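# Move six cart bottles upright into fridge, close door

## Task

Transfer all six bottles from the cart into the refrigerator so each stands upright, then close the refrigerator door fully. A glass bottle dropping any real distance, the door being flung open or banged shut, or the robot toppling or ending up leaning each counts as failure. Finish by releasing everything and backing the robot away.

## Robot and tools

Robot: TidyBot++, a single-arm mobile base (0.54 m long, 0.50 m wide, 0.38 m tall) on four driven casters. On top sits one seven-joint arm ending in a two-finger gripper. The shoulder is 0.12 m ahead of base centre and 0.68 m up. Segments: upper arm 0.42 m, forearm 0.31 m, hand 0.31 m. It begins folded, hand pointing down, wrist up to 0.08 m beyond the base front. Cameras: base_camera (fixed on the base) and wrist_camera (fisheye, looks along the hand).

Frames (metres): base frame has origin on the floor under base centre, x ahead, y to the left, z up. hand_pose and hand_target are reported here: the point between the finger pads, its z axis running out along the fingers, fingers closing along its y axis. Odometry frame equals the base frame at scene start; base_odometry counts wheel rotation only (slip looks like travel), heading in rad, left positive, -3.142..3.142. base_tilt is in degrees, forward/right positive.

Tool move: one action plus optional cameras (list of "base_camera", "wrist_camera", "all"; omitted/null = all, [] = none) and blocking (true/omitted waits until everything is at rest; false returns in about 0.5 s while motion continues). Action keys:
- base: object with any of translate_m (forward +, -2..2 m), strafe_m (left +, -2..2 m), rotate_rad (counter-clockwise from above +, -6.3..6.3 rad). All are offsets relative to where the base was last reported, measured along its axes at command start; the base heads straight to the resulting point.
- joints: absolute angle targets by name: joint_1_rad (any angle; positive turns the arm clockwise from above, opposite to heading), joint_2_rad shoulder -2.249..2.249 (0 = upper arm vertical, + leans forward), joint_3_rad (any angle), joint_4_rad elbow -2.579..2.579 (0 straight; with joint_3 at 3.14, negative folds forearm forward), joint_5_rad (any), joint_6_rad wrist -2.099..2.099 (0 in line), joint_7_rad (any; hand down, + is counter-clockwise, at 1.57 fingers part left/right), gripper_pos 0 (open) to 1 (closed). Pad gap is roughly 85 x (1 - gripper_pos) mm. Any-angle joints go the short way; send steps under half a turn for bigger rotations. Done tolerances: j1 0.039, j2 0.097, j3/j4 0.061, j5/j6 0.114, j7 0.096, gripper 0.03.
- target: one flat list of 7 numbers [x, y, z, qw, qx, qy, qz], an absolute hand pose in the base frame (metres, unit quaternion). With target, joints may only contain gripper_pos.
- speeds: caps for this action only: translate_m / strafe_m 0.05..0.5 m/s (give just one when both are used), rotate_rad 0.1..1.57 rad/s, gripper_pos 0.234..0.993 per second.
Unknown keys make a call invalid; out-of-range values get it refused. Base moves cut off after 14 s, any action after 15 s.

Tool wait: seconds 0..10, plus cameras; returns state and images, early if running moves finish. wait(0) reports an unblocked move in the line "earlier move". Tool stop: brakes all running motions (stopped parts report "stopped" and hold, maybe still pressing). Tool zoom_image: camera plus region [x0, y0, x1, y1] in pixels of the latest image, max 504x504; base_camera is 644x364, wrist_camera 644x476. Tool finished_scene: scene number; irreversible, ends the scene.

Result lines: "move" says done or the worst status; base_status, joint_status, hand_status give per-motion outcomes: done, moving, off_target (resting off the goal, may still push), stopped, contact_stop or time_out (unrequested stops; later calls in that reply are skipped), not_followed (a check withheld targets; "joint command not followed"/"pose unreachable" with a cause, e.g. self-collision), torque_fault, limit_stop_at_motor_heat. on_its_own lists unrequested behaviour. motor_effort gives percent of max torque, peak in brackets. hand_target is where the joint targets would place the hand. "pictures" names the image order. Also: joint_positions, Motor temperatures, MOTOR HOT, ARM HIT, scene_time.

Practical advice: hand targets usually land within about 3 cm; fix by adding (wanted - hand_pose) to the last target's x, y, z. To hold still, resend hand_target, not hand_pose. Loads make the arm sag; never command a joint to its current reading while holding something. Poses low, close and pointing forward go badly and can hit the base. A gripper stopped by an object reads off_target and squeezes about 100-130 N; avoid hard grips on bottles still resting on something. A hand pointing down reaches at most about 0.94 m high, only near the base. When a bottle touches a shelf, hand_pose stops dropping; open then. Lower bottles gently, never release mid-air or while moving.

Avoid: driving or turning while the arm is caught on anything above about 0.6 m (tipping); reaching far out from the folded pose over nearby furniture or swinging a stretched arm sideways; base pushing the arm into things (torque fault: arm freezes 10 s; limits 104.5 N m j1-j4, 51.3 N m j5-j7); pulling or pushing the door fast (slow speeds, small steps); long holds with the arm outstretched (heat above 75 °C makes the arm sink). A blocked base keeps shoving until timeout. Odometry drifts over many moves; check with cameras. Occasionally loose objects get nudged by outside forces.

Each tool is called by a JSON object that holds its "api" and its "payload".

## Session

{"api": "move", "payload": {}}

Scene clock: 0.00 s.
Motor temperatures (°C): [37 32 35 35 39 43 40]
base_odometry: x=+0.000 y=+0.000 heading=+0.000
base_tilt: forward=-0.2 right=+0.1
base_status: not commanded
joint_positions: joint_1_rad=-0.001 joint_2_rad=-0.332 joint_3_rad=+3.118 joint_4_rad=-2.528 joint_5_rad=+0.028 joint_6_rad=-0.882 joint_7_rad=+1.564 gripper_pos=+0.000
joint_status: not commanded
motor_effort: joint_1_rad=+0 joint_2_rad=-1 joint_3_rad=+1 joint_4_rad=+12 joint_5_rad=+0 joint_6_rad=+0 joint_7_rad=+0
hand_pose: x=+0.2561 y=-0.0030 z=+0.5848 quat_wxyz=(+0.015, +0.999, +0.017, +0.032) (m; base frame)
hand_target: x=+0.2565 y=-0.0030 z=+0.5851 quat_wxyz=(+0.015, +0.999, +0.017, +0.032) (m; base frame)
hand_status: not commanded
pictures: base_camera, wrist_camera

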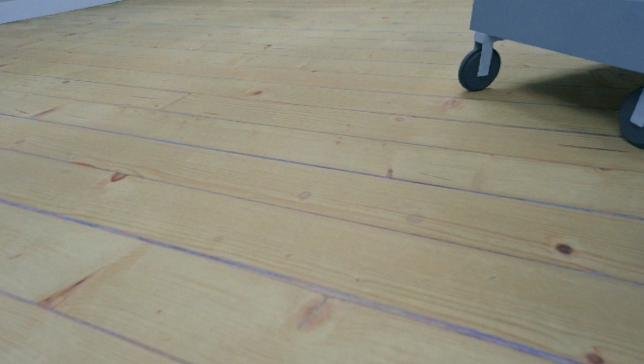

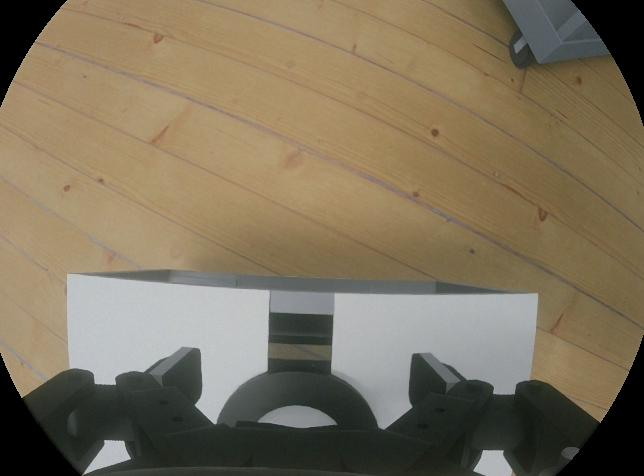

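{"api": "move", "payload": {"joints": {"joint_6_rad": 0.55}}}

{"api": "move", "payload": {"joints": {"joint_1_rad": 1.4}}}

Scene clock: 12.50 s.
Motor temperatures (°C): [37 32 35 35 39 43 40]
move: done
base_odometry: x=+0.000 y=+0.000 heading=+0.000
base_tilt: forward=-0.1 right=+0.0
base_status: not commanded
joint_positions: joint_1_rad=-0.001 joint_2_rad=-0.332 joint_3_rad=+3.118 joint_4_rad=-2.528 joint_5_rad=+0.028 joint_6_rad=+0.476 joint_7_rad=+1.564 gripper_pos=+0.000
joint_status: all done
motor_effort: joint_1_rad=+0(1) joint_2_rad=-6(6) joint_3_rad=+1(2) joint_4_rad=+16(17) joint_5_rad=+0(1) joint_6_rad=+8(10) joint_7_rad=+1(1)
hand_pose: x=+0.5439 y=+0.0168 z=+0.8490 quat_wxyz=(-0.004, +0.758, +0.023, +0.652) (m; base frame)
hand_target: x=+0.5466 y=+0.0176 z=+0.8722 quat_wxyz=(-0.005, +0.733, +0.023, +0.680) (m; base frame)
hand_status: not commanded
pictures: base_camera, wrist_camera
camera_calibration:
wrist_camera: T_world_to_cam=[[0.0292399, -0.998681, 0.0421947, -0.0448573], [-0.113246, -0.0452507, -0.992536, 0.964271], [0.993137, 0.0242432, -0.11442, -0.312586], [0, 0, 0, 1]] pos_world=[0.420952, 0.00641391, 0.9232]

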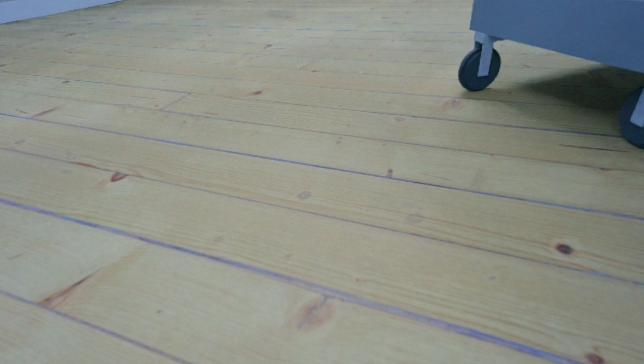

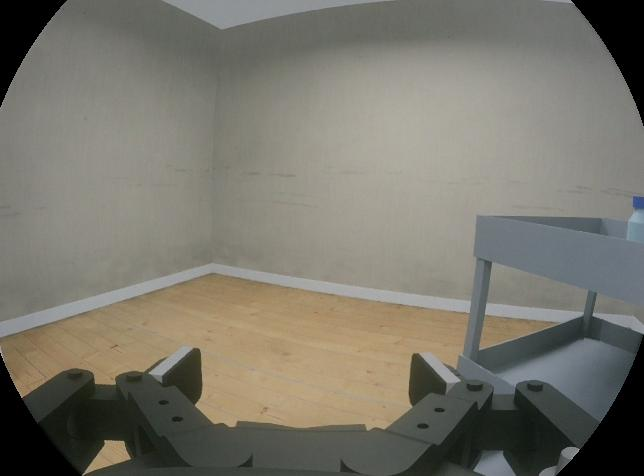

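Scene clock: 15.17 s.
Motor temperatures (°C): [37 32 35 35 39 43 40]
move: done
base_odometry: x=+0.000 y=+0.000 heading=+0.000
base_tilt: forward=-0.2 right=+0.1
base_status: not commanded
joint_positions: joint_1_rad=+1.384 joint_2_rad=-0.332 joint_3_rad=+3.118 joint_4_rad=-2.528 joint_5_rad=+0.028 joint_6_rad=+0.476 joint_7_rad=+1.564 gripper_pos=+0.000
joint_status: all done
motor_effort: joint_1_rad=-1(2) joint_2_rad=-6(6) joint_3_rad=+1(2) joint_4_rad=+16(16) joint_5_rad=+0(1) joint_6_rad=+8(9) joint_7_rad=+1(1)
hand_pose: x=+0.2142 y=-0.4144 z=+0.8490 quat_wxyz=(+0.414, +0.598, -0.466, +0.504) (m; base frame)
hand_target: x=+0.2086 y=-0.4185 z=+0.8722 quat_wxyz=(+0.435, +0.575, -0.455, +0.523) (m; base frame)
hand_status: not commanded
pictures: base_camera, wrist_camera
camera_calibration:
wrist_camera: T_world_to_cam=[[-0.975986, -0.213706, 0.0421947, 0.0747647], [-0.0654427, 0.102905, -0.992536, 0.958582], [0.207768, -0.971463, -0.11442, -0.219127], [0, 0, 0, 1]] pos_world=[0.181229, -0.295539, 0.9232]

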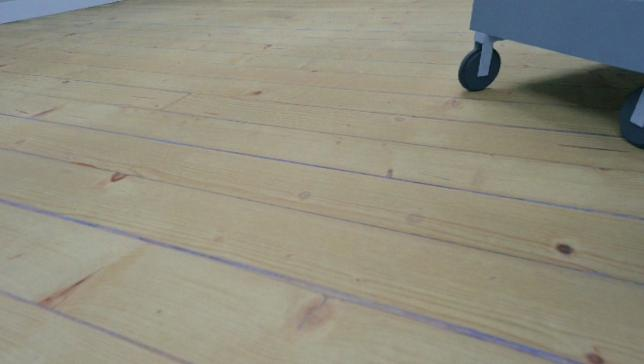

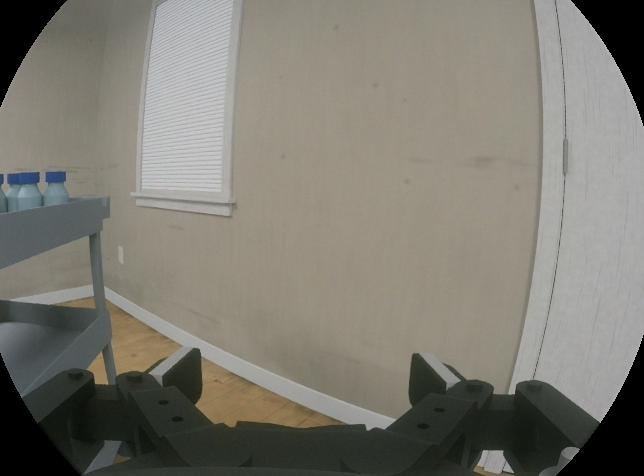

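{"api": "move", "payload": {"joints": {"joint_1_rad": 0.7}, "cameras": ["wrist_camera"]}}

{"api": "move", "payload": {"joints": {"joint_1_rad": -1.4}, "cameras": ["wrist_camera"]}}

{"api": "move", "payload": {"joints": {"joint_1_rad": -2.9}, "cameras": ["wrist_camera"]}}

Scene clock: 20.50 s.
Motor temperatures (°C): [37 32 35 35 39 43 40]
move: done
base_odometry: x=+0.000 y=+0.000 heading=+0.000
base_tilt: forward=-0.1 right=+0.1
base_status: not commanded
joint_positions: joint_1_rad=+0.716 joint_2_rad=-0.332 joint_3_rad=+3.118 joint_4_rad=-2.528 joint_5_rad=+0.028 joint_6_rad=+0.476 joint_7_rad=+1.564 gripper_pos=+0.000
joint_status: all done
motor_effort: joint_1_rad=+0(1) joint_2_rad=-6(6) joint_3_rad=+1(2) joint_4_rad=+16(17) joint_5_rad=+0(2) joint_6_rad=+8(10) joint_7_rad=+1(1)
hand_pose: x=+0.4502 y=-0.2667 z=+0.8490 quat_wxyz=(+0.226, +0.717, -0.245, +0.612) (m; base frame)
hand_target: x=+0.4571 y=-0.2624 z=+0.8722 quat_wxyz=(+0.229, +0.696, -0.230, +0.640) (m; base frame)
hand_status: not commanded
pictures: wrist_camera
camera_calibration:
wrist_camera: T_world_to_cam=[[-0.634592, -0.771695, 0.0421947, 0.0341387], [-0.115078, 0.0403632, -0.992536, 0.964489], [0.764232, -0.634711, -0.11442, -0.285346], [0, 0, 0, 1]] pos_world=[0.350727, -0.193698, 0.9232]

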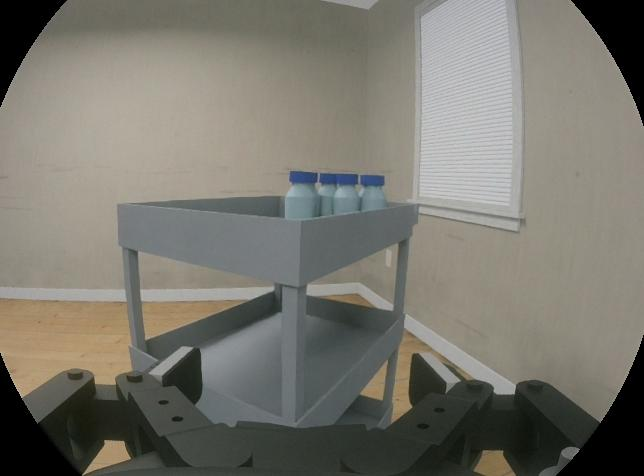

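Scene clock: 23.70 s.
Motor temperatures (°C): [37 32 35 35 39 43 40]
move: done
base_odometry: x=+0.000 y=+0.000 heading=+0.000
base_tilt: forward=-0.1 right=+0.0
base_status: not commanded
joint_positions: joint_1_rad=-1.384 joint_2_rad=-0.332 joint_3_rad=+3.118 joint_4_rad=-2.528 joint_5_rad=+0.028 joint_6_rad=+0.476 joint_7_rad=+1.564 gripper_pos=+0.000
joint_status: all done
motor_effort: joint_1_rad=-1(1) joint_2_rad=-6(6) joint_3_rad=+1(2) joint_4_rad=+16(16) joint_5_rad=+0(1) joint_6_rad=+9(9) joint_7_rad=+1(1)
hand_pose: x=+0.1820 y=+0.4205 z=+0.8490 quat_wxyz=(-0.419, +0.569, +0.501, +0.500) (m; base frame)
hand_target: x=+0.1748 y=+0.4243 z=+0.8722 quat_wxyz=(-0.441, +0.546, +0.489, +0.517) (m; base frame)
hand_status: not commanded
pictures: wrist_camera
camera_calibration:
wrist_camera: T_world_to_cam=[[0.986504, -0.158209, 0.0421947, -0.158772], [0.0232537, -0.119714, -0.992536, 0.948027], [0.16208, 0.980122, -0.11442, -0.21369], [0, 0, 0, 1]] pos_world=[0.169219, 0.297816, 0.9232]

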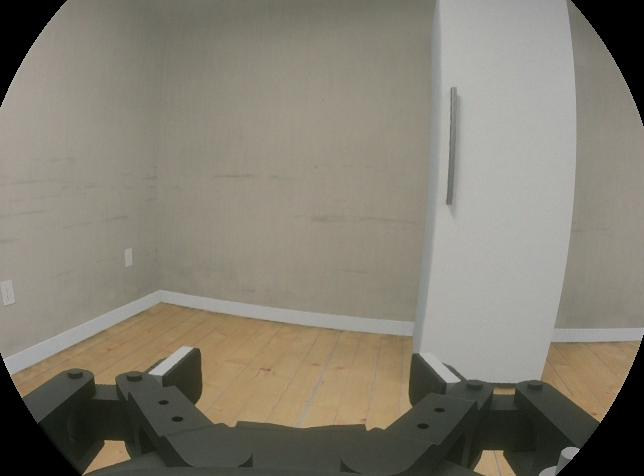

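Scene clock: 26.43 s.
Motor temperatures (°C): [37 32 35 35 39 43 40]
move: done
base_odometry: x=+0.000 y=+0.000 heading=+0.000
base_tilt: forward=-0.2 right=+0.1
base_status: not commanded
joint_positions: joint_1_rad=-2.883 joint_2_rad=-0.332 joint_3_rad=+3.118 joint_4_rad=-2.528 joint_5_rad=+0.028 joint_6_rad=+0.476 joint_7_rad=+1.564 gripper_pos=+0.000
joint_status: all done
motor_effort: joint_1_rad=-1(2) joint_2_rad=-6(6) joint_3_rad=+1(2) joint_4_rad=+16(17) joint_5_rad=+0(2) joint_6_rad=+9(10) joint_7_rad=+1(1)
hand_pose: x=-0.2960 y=+0.0927 z=+0.8490 quat_wxyz=(-0.647, +0.075, +0.754, +0.081) (m; base frame)
hand_target: x=-0.3003 y=+0.0856 z=+0.8722 quat_wxyz=(-0.676, +0.066, +0.730, +0.078) (m; base frame)
hand_status: not commanded
pictures: wrist_camera
camera_calibration:
wrist_camera: T_world_to_cam=[[0.22771, 0.972814, 0.0421947, -0.0684752], [0.121061, 0.014713, -0.992536, 0.936388], [-0.966174, 0.231118, -0.11442, -0.0794279], [0, 0, 0, 1]] pos_world=[-0.174509, 0.0711938, 0.9232]

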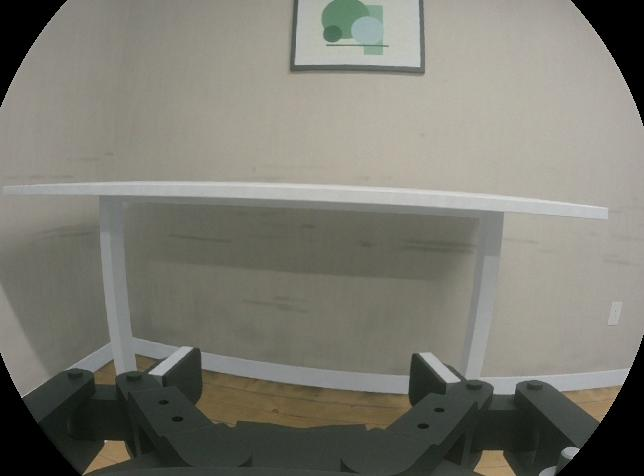

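{"api": "move", "payload": {"joints": {"joint_1_rad": -1.9}, "cameras": ["wrist_camera"]}}

{"api": "zoom_image", "payload": {"camera": "wrist_camera", "region": [150, 0, 450, 400]}}

Scene clock: 37.80 s.
Motor temperatures (°C): [37 32 35 35 39 43 40]
move: done
base_odometry: x=+0.000 y=+0.000 heading=+0.000
base_tilt: forward=-0.2 right=+0.1
base_status: not commanded
joint_positions: joint_1_rad=-1.916 joint_2_rad=-0.332 joint_3_rad=+3.118 joint_4_rad=-2.528 joint_5_rad=+0.028 joint_6_rad=+0.476 joint_7_rad=+1.564 gripper_pos=+0.000
joint_status: all done
motor_effort: joint_1_rad=-1(2) joint_2_rad=-6(6) joint_3_rad=+1(2) joint_4_rad=+16(16) joint_5_rad=+0(1) joint_6_rad=+8(10) joint_7_rad=+1(1)
hand_pose: x=-0.0403 y=+0.3942 z=+0.8490 quat_wxyz=(-0.536, +0.417, +0.633, +0.372) (m; base frame)
hand_target: x=-0.0355 y=+0.3991 z=+0.8722 quat_wxyz=(-0.556, +0.408, +0.609, +0.392) (m; base frame)
hand_status: not commanded
pictures: wrist_camera
camera_calibration:
wrist_camera: T_world_to_cam=[[0.930079, 0.364928, 0.0421947, -0.152057], [0.0808504, -0.0912988, -0.992536, 0.941173], [-0.358352, 0.926548, -0.11442, -0.151759], [0, 0, 0, 1]] pos_world=[0.0109479, 0.28203, 0.9232]

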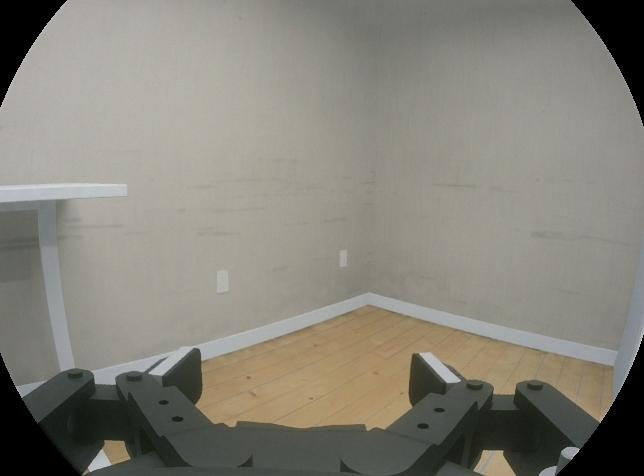

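Scaled by 1.260.

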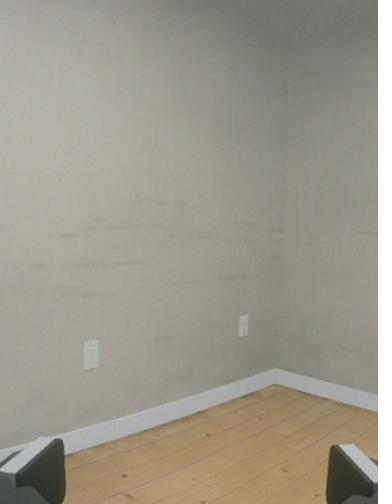

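{"api": "move", "payload": {"joints": {"joint_1_rad": -1.05, "joint_6_rad": 0.7}, "cameras": ["wrist_camera"]}}

{"api": "zoom_image", "payload": {"camera": "wrist_camera", "region": [200, 0, 460, 220]}}

{"api": "zoom_image", "payload": {"camera": "wrist_camera", "region": [200, 200, 460, 420]}}

Scene clock: 45.93 s.
Motor temperatures (°C): [37 32 35 35 39 43 40]
move: done
base_odometry: x=+0.000 y=+0.000 heading=+0.000
base_tilt: forward=-0.2 right=+0.1
base_status: not commanded
joint_positions: joint_1_rad=-1.067 joint_2_rad=-0.332 joint_3_rad=+3.118 joint_4_rad=-2.528 joint_5_rad=+0.028 joint_6_rad=+0.622 joint_7_rad=+1.564 gripper_pos=+0.000
joint_status: all done
motor_effort: joint_1_rad=-1(2) joint_2_rad=-6(6) joint_3_rad=+1(2) joint_4_rad=+16(17) joint_5_rad=+0(1) joint_6_rad=+9(10) joint_7_rad=+1(1)
hand_pose: x=+0.3103 y=+0.3836 z=+0.8941 quat_wxyz=(-0.363, +0.598, +0.379, +0.605) (m; base frame)
hand_target: x=+0.3156 y=+0.3801 z=+0.9188 quat_wxyz=(-0.373, +0.577, +0.360, +0.631) (m; base frame)
hand_status: not commanded
pictures: wrist_camera
camera_calibration:
wrist_camera: T_world_to_cam=[[0.887402, -0.459217, 0.0404766, -0.14526], [0.0500771, 0.00874157, -0.998707, 0.93331], [0.458269, 0.888281, 0.0307535, -0.37965], [0, 0, 0, 1]] pos_world=[0.256148, 0.262371, 0.949658]

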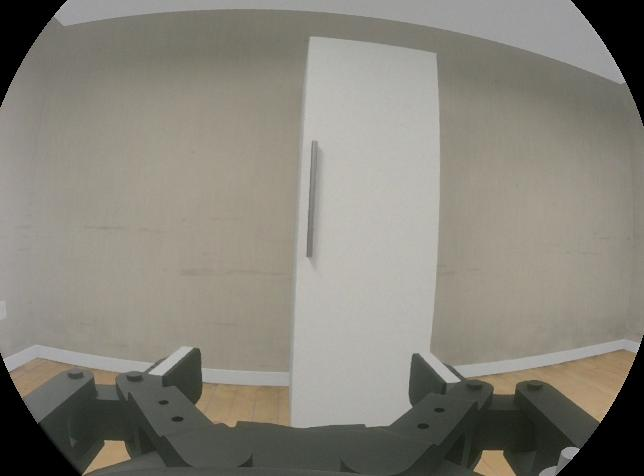

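Scaled by 1.938.

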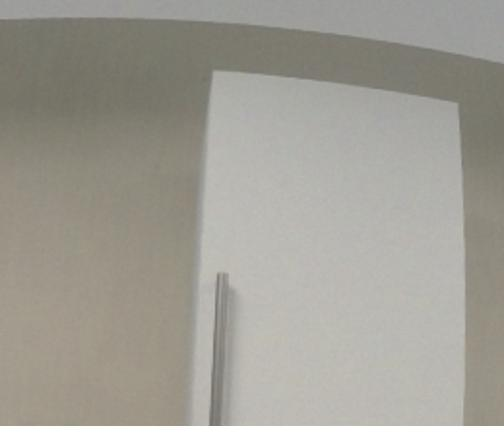

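Scaled by 1.938.

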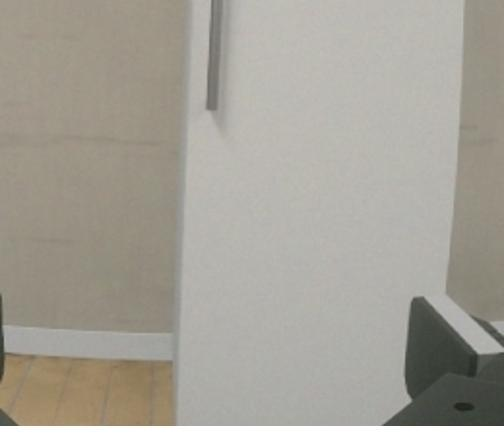

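{"api": "move", "payload": {"joints": {"joint_1_rad": 0.62, "joint_2_rad": 0.0, "joint_4_rad": -1.2, "joint_6_rad": -1.0}, "cameras": ["wrist_camera"]}}

{"api": "zoom_image", "payload": {"camera": "wrist_camera", "region": [180, 0, 500, 300]}}

Scene clock: 103.47 s.
Motor temperatures (°C): [37 32 35 35 39 43 40]
move: done
base_odometry: x=+0.000 y=+0.000 heading=+0.000
base_tilt: forward=-0.2 right=+0.1
base_status: not commanded
joint_positions: joint_1_rad=+0.606 joint_2_rad=-0.033 joint_3_rad=+3.118 joint_4_rad=-1.239 joint_5_rad=+0.028 joint_6_rad=-0.915 joint_7_rad=+1.564 gripper_pos=+0.000
joint_status: all done
motor_effort: joint_1_rad=+0(2) joint_2_rad=-17(18) joint_3_rad=+1(3) joint_4_rad=+18(19) joint_5_rad=+0(1) joint_6_rad=+6(10) joint_7_rad=+1(1)
hand_pose: x=+0.5714 y=-0.3040 z=+1.0515 quat_wxyz=(+0.152, +0.836, -0.251, +0.464) (m; base frame)
hand_target: x=+0.5661 y=-0.3106 z=+1.0334 quat_wxyz=(+0.145, +0.851, -0.263, +0.430) (m; base frame)
hand_status: not commanded
pictures: wrist_camera
camera_calibration:
wrist_camera: T_world_to_cam=[[-0.562204, -0.825929, 0.0420548, 0.0160518], [-0.428519, 0.247442, -0.86899, 1.29307], [0.707318, -0.506571, -0.493039, 0.0911647], [0, 0, 0, 1]] pos_world=[0.498648, -0.260522, 1.16794]

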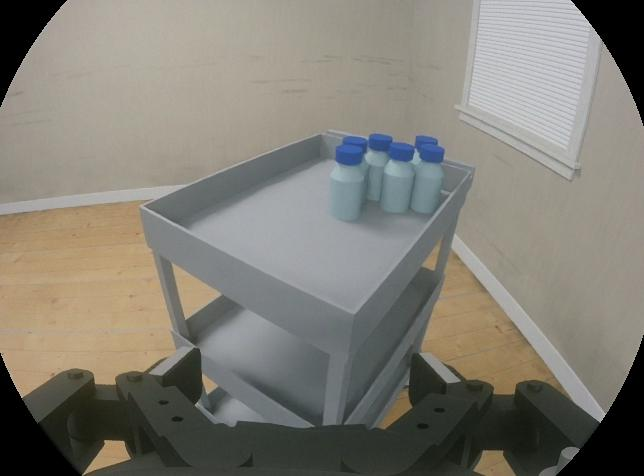

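Scaled by 1.575.

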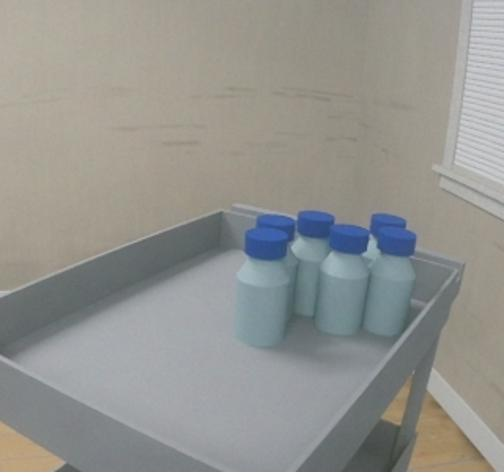

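{"api": "move", "payload": {"base": {"translate_m": 0.5, "strafe_m": 0.6, "rotate_rad": 1.174}, "joints": {"joint_1_rad": 0.0, "joint_2_rad": -0.3, "joint_3_rad": 3.14, "joint_4_rad": -2.2, "joint_5_rad": 0.0, "joint_6_rad": 0.35}, "cameras": ["wrist_camera"]}}

Scene clock: 156.70 s.
Motor temperatures (°C): [37 32 35 36 39 43 40]
move: done
base_odometry: x=+0.500 y=+0.600 heading=+1.174
base_tilt: forward=-0.2 right=+0.0
base_status: done
joint_positions: joint_1_rad=+0.014 joint_2_rad=-0.284 joint_3_rad=+3.123 joint_4_rad=-2.179 joint_5_rad=+0.028 joint_6_rad=+0.273 joint_7_rad=+1.564 gripper_pos=+0.000
joint_status: all done
motor_effort: joint_1_rad=+0(5) joint_2_rad=-10(21) joint_3_rad=+2(4) joint_4_rad=+19(19) joint_5_rad=+0(3) joint_6_rad=+8(9) joint_7_rad=+1(1)
hand_pose: x=+0.6096 y=+0.0073 z=+0.9691 quat_wxyz=(+0.005, +0.725, +0.013, +0.688) (m; base frame)
hand_target: x=+0.6033 y=+0.0022 z=+0.9886 quat_wxyz=(-0.003, +0.700, -0.002, +0.714) (m; base frame)
hand_status: not commanded
pictures: wrist_camera
camera_calibration:
wrist_camera: T_world_to_cam=[[0.0010529, -0.999101, 0.0423692, -0.0443331], [-0.0173324, -0.0423811, -0.998951, 1.03823], [0.999849, 0.00031744, -0.0173614, -0.461867], [0, 0, 0, 1]] pos_world=[0.479839, -0.000145279, 1.031]

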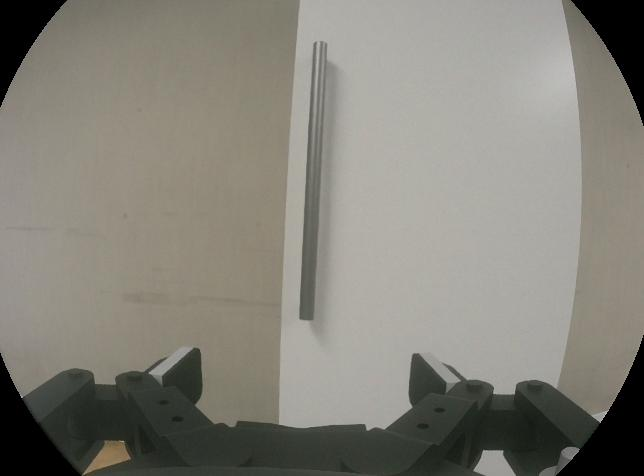

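{"api": "move", "payload": {"base": {"translate_m": 0.3}, "joints": {"joint_1_rad": 0.0, "joint_3_rad": 3.14, "joint_5_rad": -0.02, "joint_6_rad": 0.37, "joint_7_rad": 1.6}, "cameras": ["wrist_camera"]}}

Scene clock: 186.37 s.
Motor temperatures (°C): [37 32 35 36 39 43 40]
move: done
base_odometry: x=+0.616 y=+0.877 heading=+1.174
base_tilt: forward=-0.1 right=+0.1
base_status: done
joint_positions: joint_1_rad=+0.014 joint_2_rad=-0.291 joint_3_rad=+3.123 joint_4_rad=-2.182 joint_5_rad=+0.012 joint_6_rad=+0.297 joint_7_rad=+1.575 gripper_pos=+0.000
joint_status: all done
motor_effort: joint_1_rad=-1(1) joint_2_rad=-9(13) joint_3_rad=+1(2) joint_4_rad=+18(19) joint_5_rad=+0(1) joint_6_rad=+8(10) joint_7_rad=+0(2)
hand_pose: x=+0.6076 y=+0.0061 z=+0.9788 quat_wxyz=(+0.005, +0.715, +0.010, +0.699) (m; base frame)
hand_target: x=+0.6032 y=+0.0000 z=+0.9948 quat_wxyz=(+0.006, +0.693, +0.002, +0.721) (m; base frame)
hand_status: not commanded
pictures: wrist_camera
camera_calibration:
wrist_camera: T_world_to_cam=[[-0.00413088, -0.999297, 0.0372729, -0.0377506], [0.01175, -0.0373192, -0.999234, 1.03036], [0.999922, -0.00368976, 0.0118959, -0.488343], [0, 0, 0, 1]] pos_world=[0.476043, -0.00107385, 1.03679]

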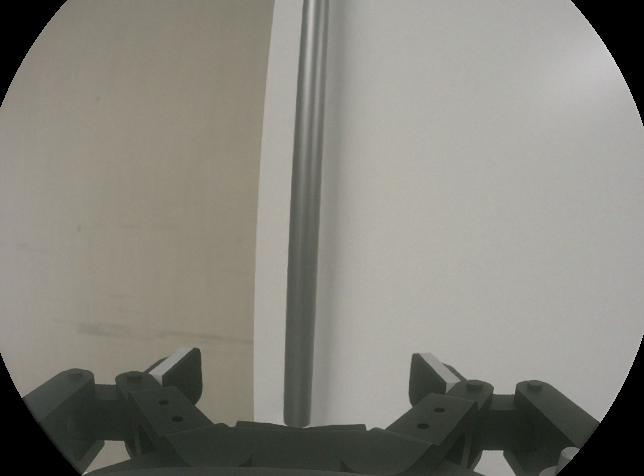

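{"api": "move", "payload": {"base": {"translate_m": 0.1}, "cameras": ["wrist_camera"]}}

Scene clock: 200.93 s.
Motor temperatures (°C): [37 32 35 36 39 43 40]
move: done
base_odometry: x=+0.655 y=+0.969 heading=+1.174
base_tilt: forward=-0.1 right=+0.1
base_status: done
joint_positions: joint_1_rad=+0.014 joint_2_rad=-0.293 joint_3_rad=+3.123 joint_4_rad=-2.182 joint_5_rad=+0.012 joint_6_rad=+0.298 joint_7_rad=+1.575 gripper_pos=+0.000
joint_status: not commanded
motor_effort: joint_1_rad=+0(1) joint_2_rad=-10(13) joint_3_rad=+1(2) joint_4_rad=+19(19) joint_5_rad=+0(1) joint_6_rad=+9(9) joint_7_rad=+0(1)
hand_pose: x=+0.6069 y=+0.0061 z=+0.9798 quat_wxyz=(+0.005, +0.714, +0.010, +0.700) (m; base frame)
hand_target: x=+0.6032 y=+0.0000 z=+0.9948 quat_wxyz=(+0.006, +0.693, +0.002, +0.721) (m; base frame)
hand_status: not commanded
pictures: wrist_camera
camera_calibration:
wrist_camera: T_world_to_cam=[[-0.0042145, -0.999296, 0.0372922, -0.0377506], [0.0141433, -0.0373484, -0.999202, 1.02994], [0.999891, -0.00368371, 0.0142907, -0.489982], [0, 0, 0, 1]] pos_world=[0.475203, -0.00106234, 1.03753]

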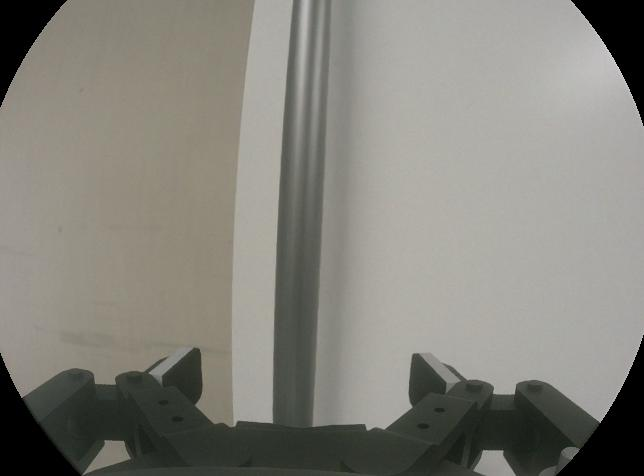

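{"api": "move", "payload": {"base": {"translate_m": 0.042}, "cameras": []}}

{"api": "move", "payload": {"joints": {"gripper_pos": 0.8}, "speeds": {"gripper_pos": 0.234}, "cameras": ["wrist_camera"]}}

Scene clock: 219.30 s.
Motor temperatures (°C): [37 32 35 36 39 43 40]
move: done
base_odometry: x=+0.671 y=+1.008 heading=+1.173
base_tilt: forward=-0.2 right=+0.1
base_status: done
joint_positions: joint_1_rad=+0.014 joint_2_rad=-0.294 joint_3_rad=+3.123 joint_4_rad=-2.182 joint_5_rad=+0.012 joint_6_rad=+0.298 joint_7_rad=+1.575 gripper_pos=+0.000
joint_status: not commanded
motor_effort: joint_1_rad=+0(1) joint_2_rad=-9(12) joint_3_rad=+2(2) joint_4_rad=+18(19) joint_5_rad=+0(1) joint_6_rad=+8(10) joint_7_rad=+1(1)
hand_pose: x=+0.6066 y=+0.0061 z=+0.9802 quat_wxyz=(+0.005, +0.714, +0.010, +0.700) (m; base frame)
hand_target: x=+0.6032 y=+0.0000 z=+0.9948 quat_wxyz=(+0.006, +0.693, +0.002, +0.721) (m; base frame)
hand_status: not commanded
pictures: none
No camera images: "cameras" was empty.

Scene clock: 223.03 s.
Motor temperatures (°C): [37 32 35 36 39 43 40]
move: done
base_odometry: x=+0.671 y=+1.008 heading=+1.173
base_tilt: forward=-0.1 right=+0.1
base_status: not commanded
joint_positions: joint_1_rad=+0.006 joint_2_rad=-0.294 joint_3_rad=+3.123 joint_4_rad=-2.183 joint_5_rad=+0.012 joint_6_rad=+0.298 joint_7_rad=+1.575 gripper_pos=+0.798
joint_status: all done
motor_effort: joint_1_rad=+1(2) joint_2_rad=-7(10) joint_3_rad=+3(4) joint_4_rad=+19(19) joint_5_rad=-1(2) joint_6_rad=+9(10) joint_7_rad=+1(1)
hand_pose: x=+0.6065 y=+0.0098 z=+0.9800 quat_wxyz=(+0.002, +0.714, +0.013, +0.700) (m; base frame)
hand_target: x=+0.6032 y=+0.0000 z=+0.9948 quat_wxyz=(+0.006, +0.693, +0.002, +0.721) (m; base frame)
hand_status: not commanded
pictures: wrist_camera
camera_calibration:
wrist_camera: T_world_to_cam=[[0.0033112, -0.999299, 0.037303, -0.0386519], [0.0150186, -0.0372493, -0.999193, 1.02974], [0.999882, 0.00386877, 0.0148847, -0.490239], [0, 0, 0, 1]] pos_world=[0.474844, 0.00162887, 1.03765]

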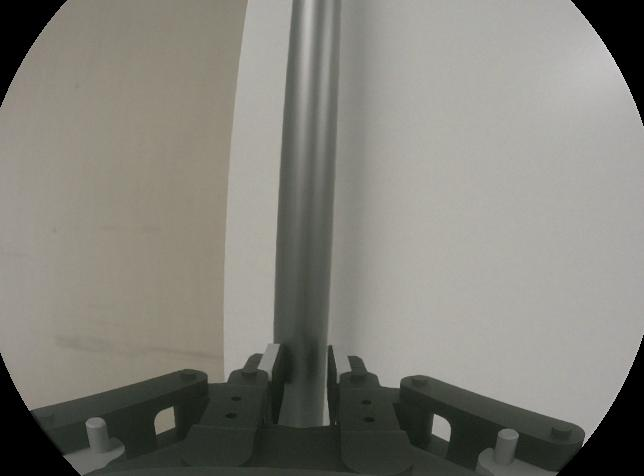

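{"api": "move", "payload": {"joints": {"gripper_pos": 0.84}, "speeds": {"gripper_pos": 0.234}, "cameras": ["wrist_camera"]}}

Scene clock: 230.57 s.
Motor temperatures (°C): [37 32 35 36 39 43 40]
move: done
base_odometry: x=+0.671 y=+1.008 heading=+1.173
base_tilt: forward=-0.2 right=+0.0
base_status: not commanded
joint_positions: joint_1_rad=+0.003 joint_2_rad=-0.294 joint_3_rad=+3.123 joint_4_rad=-2.183 joint_5_rad=+0.012 joint_6_rad=+0.298 joint_7_rad=+1.575 gripper_pos=+0.838
joint_status: all done
motor_effort: joint_1_rad=+2(3) joint_2_rad=-7(7) joint_3_rad=+4(4) joint_4_rad=+19(19) joint_5_rad=+0(1) joint_6_rad=+8(9) joint_7_rad=+0(1)
hand_pose: x=+0.6065 y=+0.0114 z=+0.9800 quat_wxyz=(+0.001, +0.714, +0.014, +0.700) (m; base frame)
hand_target: x=+0.6032 y=+0.0000 z=+0.9948 quat_wxyz=(+0.006, +0.693, +0.002, +0.721) (m; base frame)
hand_status: not commanded
pictures: wrist_camera
camera_calibration:
wrist_camera: T_world_to_cam=[[0.00666095, -0.999282, 0.0373035, -0.0390509], [0.0150845, -0.0371997, -0.999194, 1.02972], [0.999864, 0.00721828, 0.0148259, -0.490173], [0, 0, 0, 1]] pos_world=[0.474834, 0.00282083, 1.03762]

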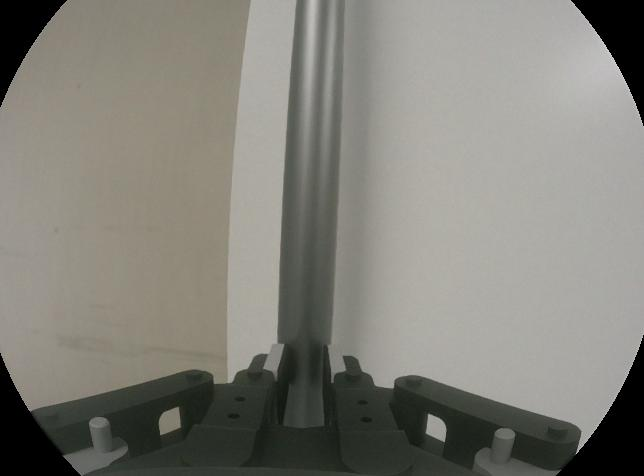

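{"api": "zoom_image", "payload": {"camera": "wrist_camera", "region": [200, 300, 420, 460]}}

Scaled by 2.291.

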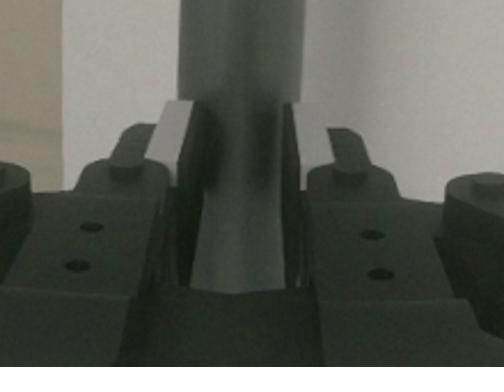

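{"api": "move", "payload": {"joints": {"gripper_pos": 0.9}, "speeds": {"gripper_pos": 0.234}, "cameras": ["wrist_camera"]}}

Scene clock: 247.93 s.
Motor temperatures (°C): [37 32 35 36 39 43 40]
move: done
base_odometry: x=+0.671 y=+1.008 heading=+1.173
base_tilt: forward=-0.1 right=+0.1
base_status: not commanded
joint_positions: joint_1_rad=+0.001 joint_2_rad=-0.297 joint_3_rad=+3.123 joint_4_rad=-2.185 joint_5_rad=+0.012 joint_6_rad=+0.298 joint_7_rad=+1.575 gripper_pos=+0.901
joint_status: all done
motor_effort: joint_1_rad=+1(3) joint_2_rad=-6(7) joint_3_rad=+2(5) joint_4_rad=+19(20) joint_5_rad=-1(1) joint_6_rad=+8(9) joint_7_rad=+1(1)
hand_pose: x=+0.6056 y=+0.0125 z=+0.9800 quat_wxyz=(+0.000, +0.714, +0.015, +0.700) (m; base frame)
hand_target: x=+0.6032 y=+0.0000 z=+0.9948 quat_wxyz=(+0.006, +0.693, +0.002, +0.721) (m; base frame)
hand_status: not commanded
pictures: wrist_camera
camera_calibration:
wrist_camera: T_world_to_cam=[[0.00881074, -0.999264, 0.0373404, -0.0393309], [0.0155177, -0.0372007, -0.999187, 1.02945], [0.999841, 0.00938301, 0.0151785, -0.489663], [0, 0, 0, 1]] pos_world=[0.473956, 0.00358897, 1.03752]

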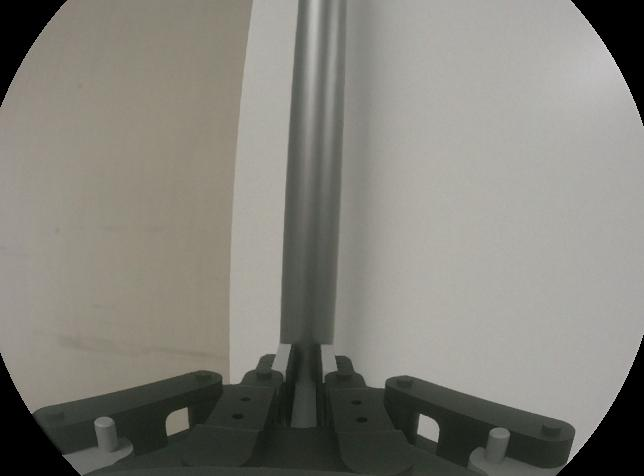

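{"api": "move", "payload": {"joints": {"gripper_pos": 0.0}, "cameras": []}}

{"api": "move", "payload": {"base": {"translate_m": 0.027}, "cameras": ["wrist_camera"]}}

{"api": "move", "payload": {"joints": {"gripper_pos": 0.84}, "speeds": {"gripper_pos": 0.234}, "cameras": ["wrist_camera"]}}

Scene clock: 257.57 s.
Motor temperatures (°C): [37 32 35 36 39 43 40]
move: done
base_odometry: x=+0.671 y=+1.008 heading=+1.173
base_tilt: forward=-0.2 right=+0.1
base_status: not commanded
joint_positions: joint_1_rad=+0.001 joint_2_rad=-0.297 joint_3_rad=+3.123 joint_4_rad=-2.185 joint_5_rad=+0.012 joint_6_rad=+0.298 joint_7_rad=+1.575 gripper_pos=+0.000
joint_status: all done
motor_effort: joint_1_rad=+0(1) joint_2_rad=-9(10) joint_3_rad=+2(3) joint_4_rad=+18(19) joint_5_rad=-1(1) joint_6_rad=+8(9) joint_7_rad=+0(1)
hand_pose: x=+0.6056 y=+0.0125 z=+0.9800 quat_wxyz=(+0.000, +0.714, +0.015, +0.700) (m; base frame)
hand_target: x=+0.6032 y=+0.0000 z=+0.9948 quat_wxyz=(+0.006, +0.693, +0.002, +0.721) (m; base frame)
hand_status: not commanded
pictures: none
No camera images: "cameras" was empty.

Scene clock: 258.37 s.
Motor temperatures (°C): [37 32 35 36 39 43 40]
move: done
base_odometry: x=+0.682 y=+1.033 heading=+1.173
base_tilt: forward=-0.2 right=+0.0
base_status: done
joint_positions: joint_1_rad=+0.001 joint_2_rad=-0.296 joint_3_rad=+3.123 joint_4_rad=-2.185 joint_5_rad=+0.012 joint_6_rad=+0.298 joint_7_rad=+1.575 gripper_pos=+0.000
joint_status: not commanded
motor_effort: joint_1_rad=-1(1) joint_2_rad=-9(13) joint_3_rad=+1(2) joint_4_rad=+19(19) joint_5_rad=+0(1) joint_6_rad=+8(10) joint_7_rad=+1(1)
hand_pose: x=+0.6059 y=+0.0125 z=+0.9795 quat_wxyz=(+0.000, +0.714, +0.015, +0.700) (m; base frame)
hand_target: x=+0.6032 y=+0.0000 z=+0.9948 quat_wxyz=(+0.006, +0.693, +0.002, +0.721) (m; base frame)
hand_status: not commanded
pictures: wrist_camera
camera_calibration:
wrist_camera: T_world_to_cam=[[0.00884199, -0.999264, 0.0373296, -0.0393259], [0.0147606, -0.0371966, -0.999199, 1.02951], [0.999852, 0.00938592, 0.0144208, -0.48919], [0, 0, 0, 1]] pos_world=[0.47427, 0.00358896, 1.03721]

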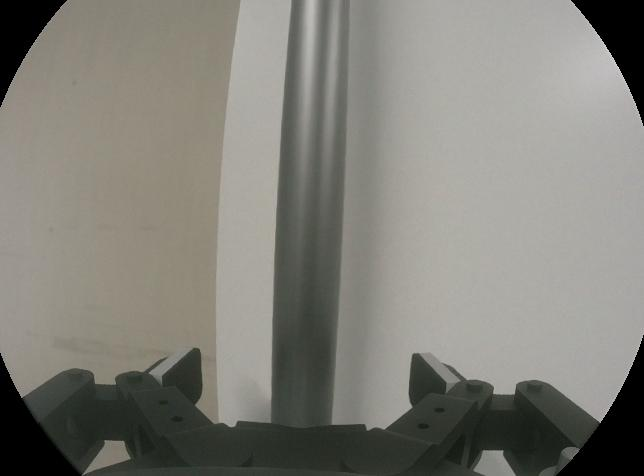

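Scene clock: 262.27 s.
Motor temperatures (°C): [37 32 35 36 39 43 40]
move: off_target
base_odometry: x=+0.682 y=+1.033 heading=+1.173
base_tilt: forward=-0.2 right=+0.1
base_status: not commanded
joint_positions: joint_1_rad=-0.001 joint_2_rad=-0.296 joint_3_rad=+3.123 joint_4_rad=-2.185 joint_5_rad=+0.011 joint_6_rad=+0.298 joint_7_rad=+1.575 gripper_pos=+0.745
joint_status: gripper_pos off_target (ended at +0.745, target +0.840)
motor_effort: joint_1_rad=+0(3) joint_2_rad=-7(10) joint_3_rad=+2(5) joint_4_rad=+19(20) joint_5_rad=+0(2) joint_6_rad=+8(10) joint_7_rad=+2(2)
hand_pose: x=+0.6058 y=+0.0133 z=+0.9795 quat_wxyz=(-0.001, +0.714, +0.015, +0.700) (m; base frame)
hand_target: x=+0.6032 y=+0.0000 z=+0.9948 quat_wxyz=(+0.006, +0.693, +0.002, +0.721) (m; base frame)
hand_status: not commanded
pictures: wrist_camera
camera_calibration:
wrist_camera: T_world_to_cam=[[0.0104578, -0.999285, 0.0363386, -0.0385282], [0.0147196, -0.0361828, -0.999237, 1.0295], [0.999837, 0.0109847, 0.0143307, -0.489005], [0, 0, 0, 1]] pos_world=[0.474175, 0.00412126, 1.03712]

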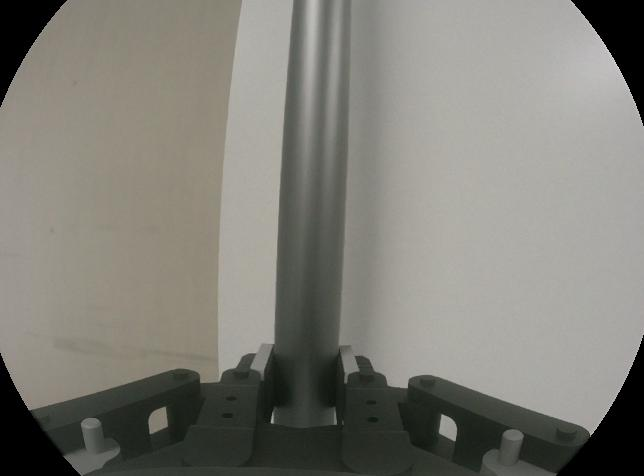

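{"api": "move", "payload": {"base": {"translate_m": -0.0515, "strafe_m": -0.0716, "rotate_rad": 0.1}, "speeds": {"translate_m": 0.08, "rotate_rad": 0.1}, "cameras": ["wrist_camera"]}}

Scene clock: 285.67 s.
Motor temperatures (°C): [37 32 35 36 39 43 40]
move: done
base_odometry: x=+0.728 y=+0.958 heading=+1.274
base_tilt: forward=-0.1 right=+0.1
base_status: done
joint_positions: joint_1_rad=-0.009 joint_2_rad=-0.270 joint_3_rad=+3.130 joint_4_rad=-2.178 joint_5_rad=+0.009 joint_6_rad=+0.326 joint_7_rad=+1.575 gripper_pos=+0.745
joint_status: not commanded
motor_effort: joint_1_rad=+1(4) joint_2_rad=-13(22) joint_3_rad=+2(5) joint_4_rad=+17(19) joint_5_rad=+0(2) joint_6_rad=+9(9) joint_7_rad=+1(2)
hand_pose: x=+0.6143 y=+0.0133 z=+0.9797 quat_wxyz=(-0.003, +0.711, +0.014, +0.703) (m; base frame)
hand_target: x=+0.6032 y=+0.0000 z=+0.9948 quat_wxyz=(+0.006, +0.693, +0.002, +0.721) (m; base frame)
hand_status: not commanded
pictures: wrist_camera
camera_calibration:
wrist_camera: T_world_to_cam=[[0.0110141, -0.999427, 0.0320043, -0.0347205], [0.0238271, -0.0317348, -0.999212, 1.02396], [0.999655, 0.011768, 0.0234639, -0.506351], [0, 0, 0, 1]] pos_world=[0.482161, 0.00375339, 1.03615]

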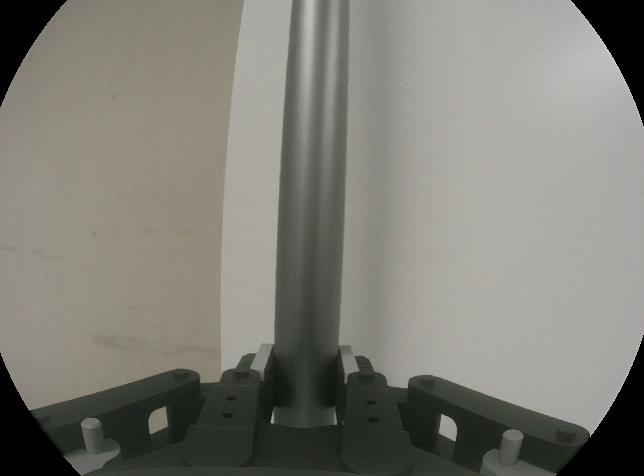

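{"api": "move", "payload": {"base": {"translate_m": -0.0955, "strafe_m": -0.148, "rotate_rad": 0.2}, "speeds": {"translate_m": 0.1, "rotate_rad": 0.1}, "cameras": ["wrist_camera"]}}

Scene clock: 292.67 s.
Motor temperatures (°C): [37 32 35 36 39 43 40]
move: done
base_odometry: x=+0.842 y=+0.824 heading=+1.473
base_tilt: forward=-0.2 right=+0.1
base_status: done
joint_positions: joint_1_rad=-0.010 joint_2_rad=-0.273 joint_3_rad=+3.125 joint_4_rad=-2.182 joint_5_rad=+0.007 joint_6_rad=+0.327 joint_7_rad=+1.575 gripper_pos=+0.745
joint_status: not commanded
motor_effort: joint_1_rad=+1(8) joint_2_rad=-14(19) joint_3_rad=+3(10) joint_4_rad=+16(19) joint_5_rad=+0(3) joint_6_rad=+8(10) joint_7_rad=+2(2)
hand_pose: x=+0.6129 y=+0.0159 z=+0.9796 quat_wxyz=(-0.004, +0.711, +0.015, +0.703) (m; base frame)
hand_target: x=+0.6032 y=+0.0000 z=+0.9948 quat_wxyz=(+0.006, +0.693, +0.002, +0.721) (m; base frame)
hand_status: not commanded
pictures: wrist_camera
camera_calibration:
wrist_camera: T_world_to_cam=[[0.0153953, -0.999393, 0.0312625, -0.0340351], [0.0249506, -0.0308725, -0.999212, 1.02325], [0.99957, 0.0161632, 0.0244602, -0.506056], [0, 0, 0, 1]] pos_world=[0.480832, 0.00575517, 1.03588]

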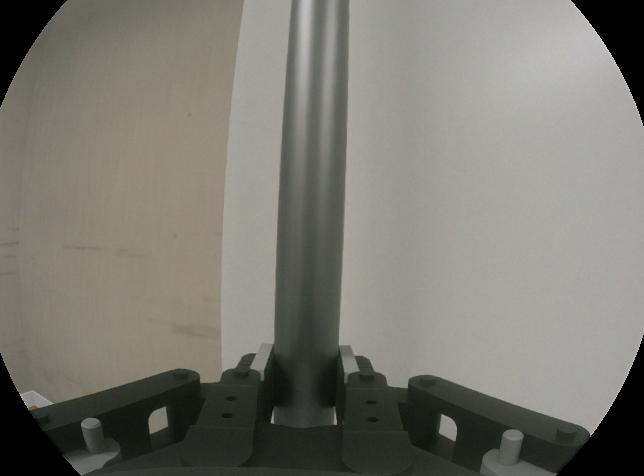

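{"api": "move", "payload": {"base": {"translate_m": -0.1317, "strafe_m": -0.2285, "rotate_rad": 0.3}, "speeds": {"translate_m": 0.13, "rotate_rad": 0.13}, "cameras": ["wrist_camera"]}}

{"api": "move", "payload": {"base": {"translate_m": -0.1317, "strafe_m": -0.2285, "rotate_rad": 0.3}, "speeds": {"translate_m": 0.13, "rotate_rad": 0.13}, "cameras": ["wrist_camera"]}}

Scene clock: 302.33 s.
Motor temperatures (°C): [37 32 35 36 39 43 40]
move: done
base_odometry: x=+1.056 y=+0.670 heading=+1.773
base_tilt: forward=-0.2 right=+0.1
base_status: done
joint_positions: joint_1_rad=-0.013 joint_2_rad=-0.276 joint_3_rad=+3.121 joint_4_rad=-2.185 joint_5_rad=+0.006 joint_6_rad=+0.328 joint_7_rad=+1.575 gripper_pos=+0.745
joint_status: not commanded
motor_effort: joint_1_rad=+2(9) joint_2_rad=-15(19) joint_3_rad=+3(11) joint_4_rad=+17(20) joint_5_rad=+0(3) joint_6_rad=+8(12) joint_7_rad=+1(3)
hand_pose: x=+0.6117 y=+0.0198 z=+0.9790 quat_wxyz=(-0.007, +0.711, +0.018, +0.703) (m; base frame)
hand_target: x=+0.6032 y=+0.0000 z=+0.9948 quat_wxyz=(+0.006, +0.693, +0.002, +0.721) (m; base frame)
hand_status: not commanded
pictures: wrist_camera
camera_calibration:
wrist_camera: T_world_to_cam=[[0.0224506, -0.999243, 0.0317677, -0.0349642], [0.0250476, -0.0312035, -0.999199, 1.02271], [0.999434, 0.0232284, 0.0243281, -0.50481], [0, 0, 0, 1]] pos_world=[0.479693, 0.00870045, 1.03529]

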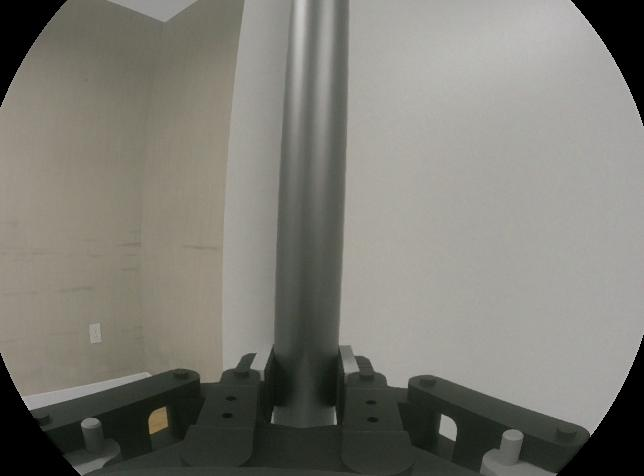

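Scene clock: 305.03 s.
Motor temperatures (°C): [37 32 35 36 39 43 40]
move: done
base_odometry: x=+1.306 y=+0.587 heading=+2.072
base_tilt: forward=-0.2 right=+0.1
base_status: done
joint_positions: joint_1_rad=-0.017 joint_2_rad=-0.277 joint_3_rad=+3.117 joint_4_rad=-2.189 joint_5_rad=+0.006 joint_6_rad=+0.329 joint_7_rad=+1.575 gripper_pos=+0.745
joint_status: not commanded
motor_effort: joint_1_rad=+2(10) joint_2_rad=-14(18) joint_3_rad=+4(12) joint_4_rad=+18(20) joint_5_rad=-1(3) joint_6_rad=+9(12) joint_7_rad=+2(3)
hand_pose: x=+0.6106 y=+0.0240 z=+0.9776 quat_wxyz=(-0.009, +0.711, +0.021, +0.703) (m; base frame)
hand_target: x=+0.6032 y=+0.0000 z=+0.9948 quat_wxyz=(+0.006, +0.693, +0.002, +0.721) (m; base frame)
hand_status: not commanded
pictures: wrist_camera
camera_calibration:
wrist_camera: T_world_to_cam=[[0.0303596, -0.998999, 0.0328676, -0.0365936], [0.0236183, -0.0321566, -0.999204, 1.02243], [0.99926, 0.0311117, 0.0226184, -0.502154], [0, 0, 0, 1]] pos_world=[0.478745, 0.0119438, 1.03417]

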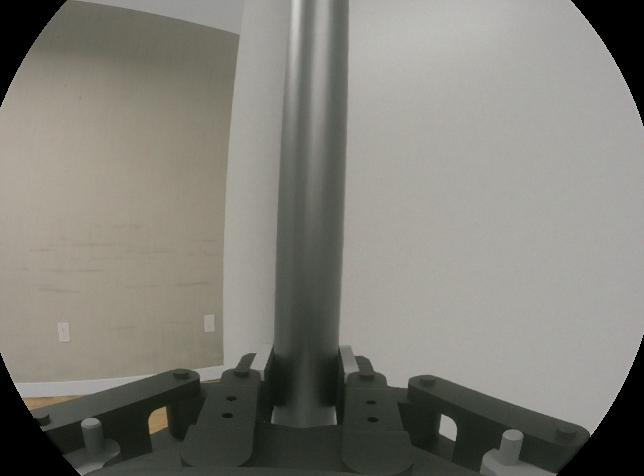

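{"api": "move", "payload": {"base": {"translate_m": -0.1323, "strafe_m": -0.2206, "rotate_rad": 0.3}, "speeds": {"translate_m": 0.13, "rotate_rad": 0.13}, "cameras": []}}

{"api": "move", "payload": {"base": {"translate_m": -0.1323, "strafe_m": -0.2206, "rotate_rad": 0.3}, "speeds": {"translate_m": 0.13, "rotate_rad": 0.13}, "cameras": ["wrist_camera"]}}

Scene clock: 319.10 s.
Motor temperatures (°C): [37 32 35 36 39 43 40]
move: done
base_odometry: x=+1.563 y=+0.577 heading=+2.372
base_tilt: forward=-0.1 right=+0.1
base_status: done
joint_positions: joint_1_rad=-0.013 joint_2_rad=-0.280 joint_3_rad=+3.119 joint_4_rad=-2.194 joint_5_rad=+0.006 joint_6_rad=+0.329 joint_7_rad=+1.575 gripper_pos=+0.745
joint_status: not commanded
motor_effort: joint_1_rad=+2(10) joint_2_rad=-12(17) joint_3_rad=+4(12) joint_4_rad=+19(21) joint_5_rad=-1(4) joint_6_rad=+10(13) joint_7_rad=+1(2)
hand_pose: x=+0.6093 y=+0.0209 z=+0.9758 quat_wxyz=(-0.007, +0.712, +0.019, +0.702) (m; base frame)
hand_target: x=+0.6032 y=+0.0000 z=+0.9948 quat_wxyz=(+0.006, +0.693, +0.002, +0.721) (m; base frame)
hand_status: not commanded
pictures: none
No camera images: "cameras" was empty.

Scene clock: 321.80 s.
Motor temperatures (°C): [37 32 35 36 39 43 40]
move: done
base_odometry: x=+1.812 y=+0.644 heading=+2.671
base_tilt: forward=-0.1 right=+0.1
base_status: done
joint_positions: joint_1_rad=-0.011 joint_2_rad=-0.285 joint_3_rad=+3.121 joint_4_rad=-2.202 joint_5_rad=+0.006 joint_6_rad=+0.329 joint_7_rad=+1.575 gripper_pos=+0.745
joint_status: not commanded
motor_effort: joint_1_rad=+2(9) joint_2_rad=-11(16) joint_3_rad=+3(12) joint_4_rad=+20(22) joint_5_rad=-2(4) joint_6_rad=+9(13) joint_7_rad=+0(1)
hand_pose: x=+0.6070 y=+0.0187 z=+0.9736 quat_wxyz=(-0.006, +0.713, +0.017, +0.701) (m; base frame)
hand_target: x=+0.6032 y=+0.0000 z=+0.9948 quat_wxyz=(+0.006, +0.693, +0.002, +0.721) (m; base frame)
hand_status: not commanded
pictures: wrist_camera
camera_calibration:
wrist_camera: T_world_to_cam=[[0.0206246, -0.999284, 0.0317336, -0.0345927], [0.0182455, -0.0313589, -0.999342, 1.02167], [0.999621, 0.02119, 0.0175856, -0.493436], [0, 0, 0, 1]] pos_world=[0.475322, 0.00792647, 1.03077]

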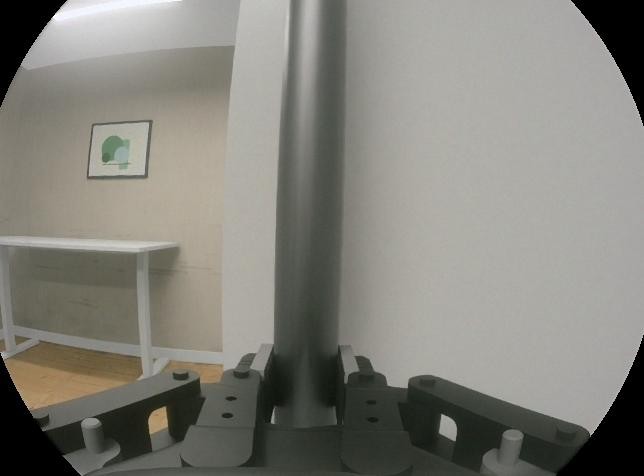

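{"api": "move", "payload": {"base": {"translate_m": -0.1323, "strafe_m": -0.2206, "rotate_rad": 0.3}, "speeds": {"translate_m": 0.13, "rotate_rad": 0.13}, "cameras": ["wrist_camera"]}}

Scene clock: 329.73 s.
Motor temperatures (°C): [37 32 35 36 39 43 40]
move: done
base_odometry: x=+2.030 y=+0.780 heading=+2.971
base_tilt: forward=-0.2 right=+0.1
base_status: done
joint_positions: joint_1_rad=-0.009 joint_2_rad=-0.289 joint_3_rad=+3.122 joint_4_rad=-2.209 joint_5_rad=+0.006 joint_6_rad=+0.329 joint_7_rad=+1.575 gripper_pos=+0.745
joint_status: not commanded
motor_effort: joint_1_rad=+1(9) joint_2_rad=-12(14) joint_3_rad=+3(12) joint_4_rad=+21(24) joint_5_rad=-3(5) joint_6_rad=+11(14) joint_7_rad=-2(2)
hand_pose: x=+0.6052 y=+0.0173 z=+0.9713 quat_wxyz=(-0.005, +0.714, +0.016, +0.700) (m; base frame)
hand_target: x=+0.6032 y=+0.0000 z=+0.9948 quat_wxyz=(+0.006, +0.693, +0.002, +0.721) (m; base frame)
hand_status: not commanded
pictures: wrist_camera
camera_calibration:
wrist_camera: T_world_to_cam=[[0.017984, -0.999339, 0.0315871, -0.0341855], [0.0152231, -0.0313148, -0.999394, 1.02131], [0.999722, 0.018454, 0.0146499, -0.488741], [0, 0, 0, 1]] pos_world=[0.473673, 0.00683852, 1.02893]

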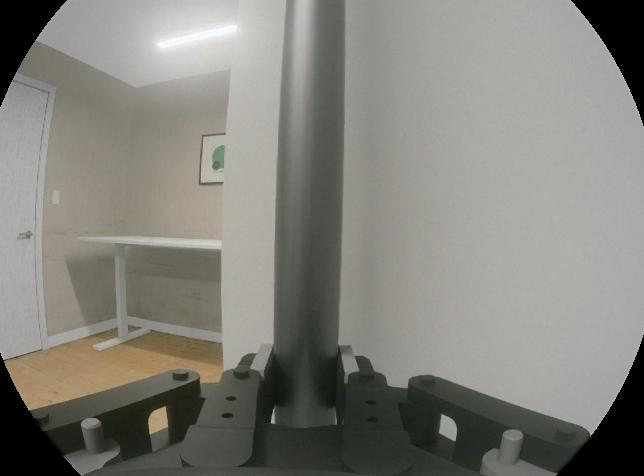

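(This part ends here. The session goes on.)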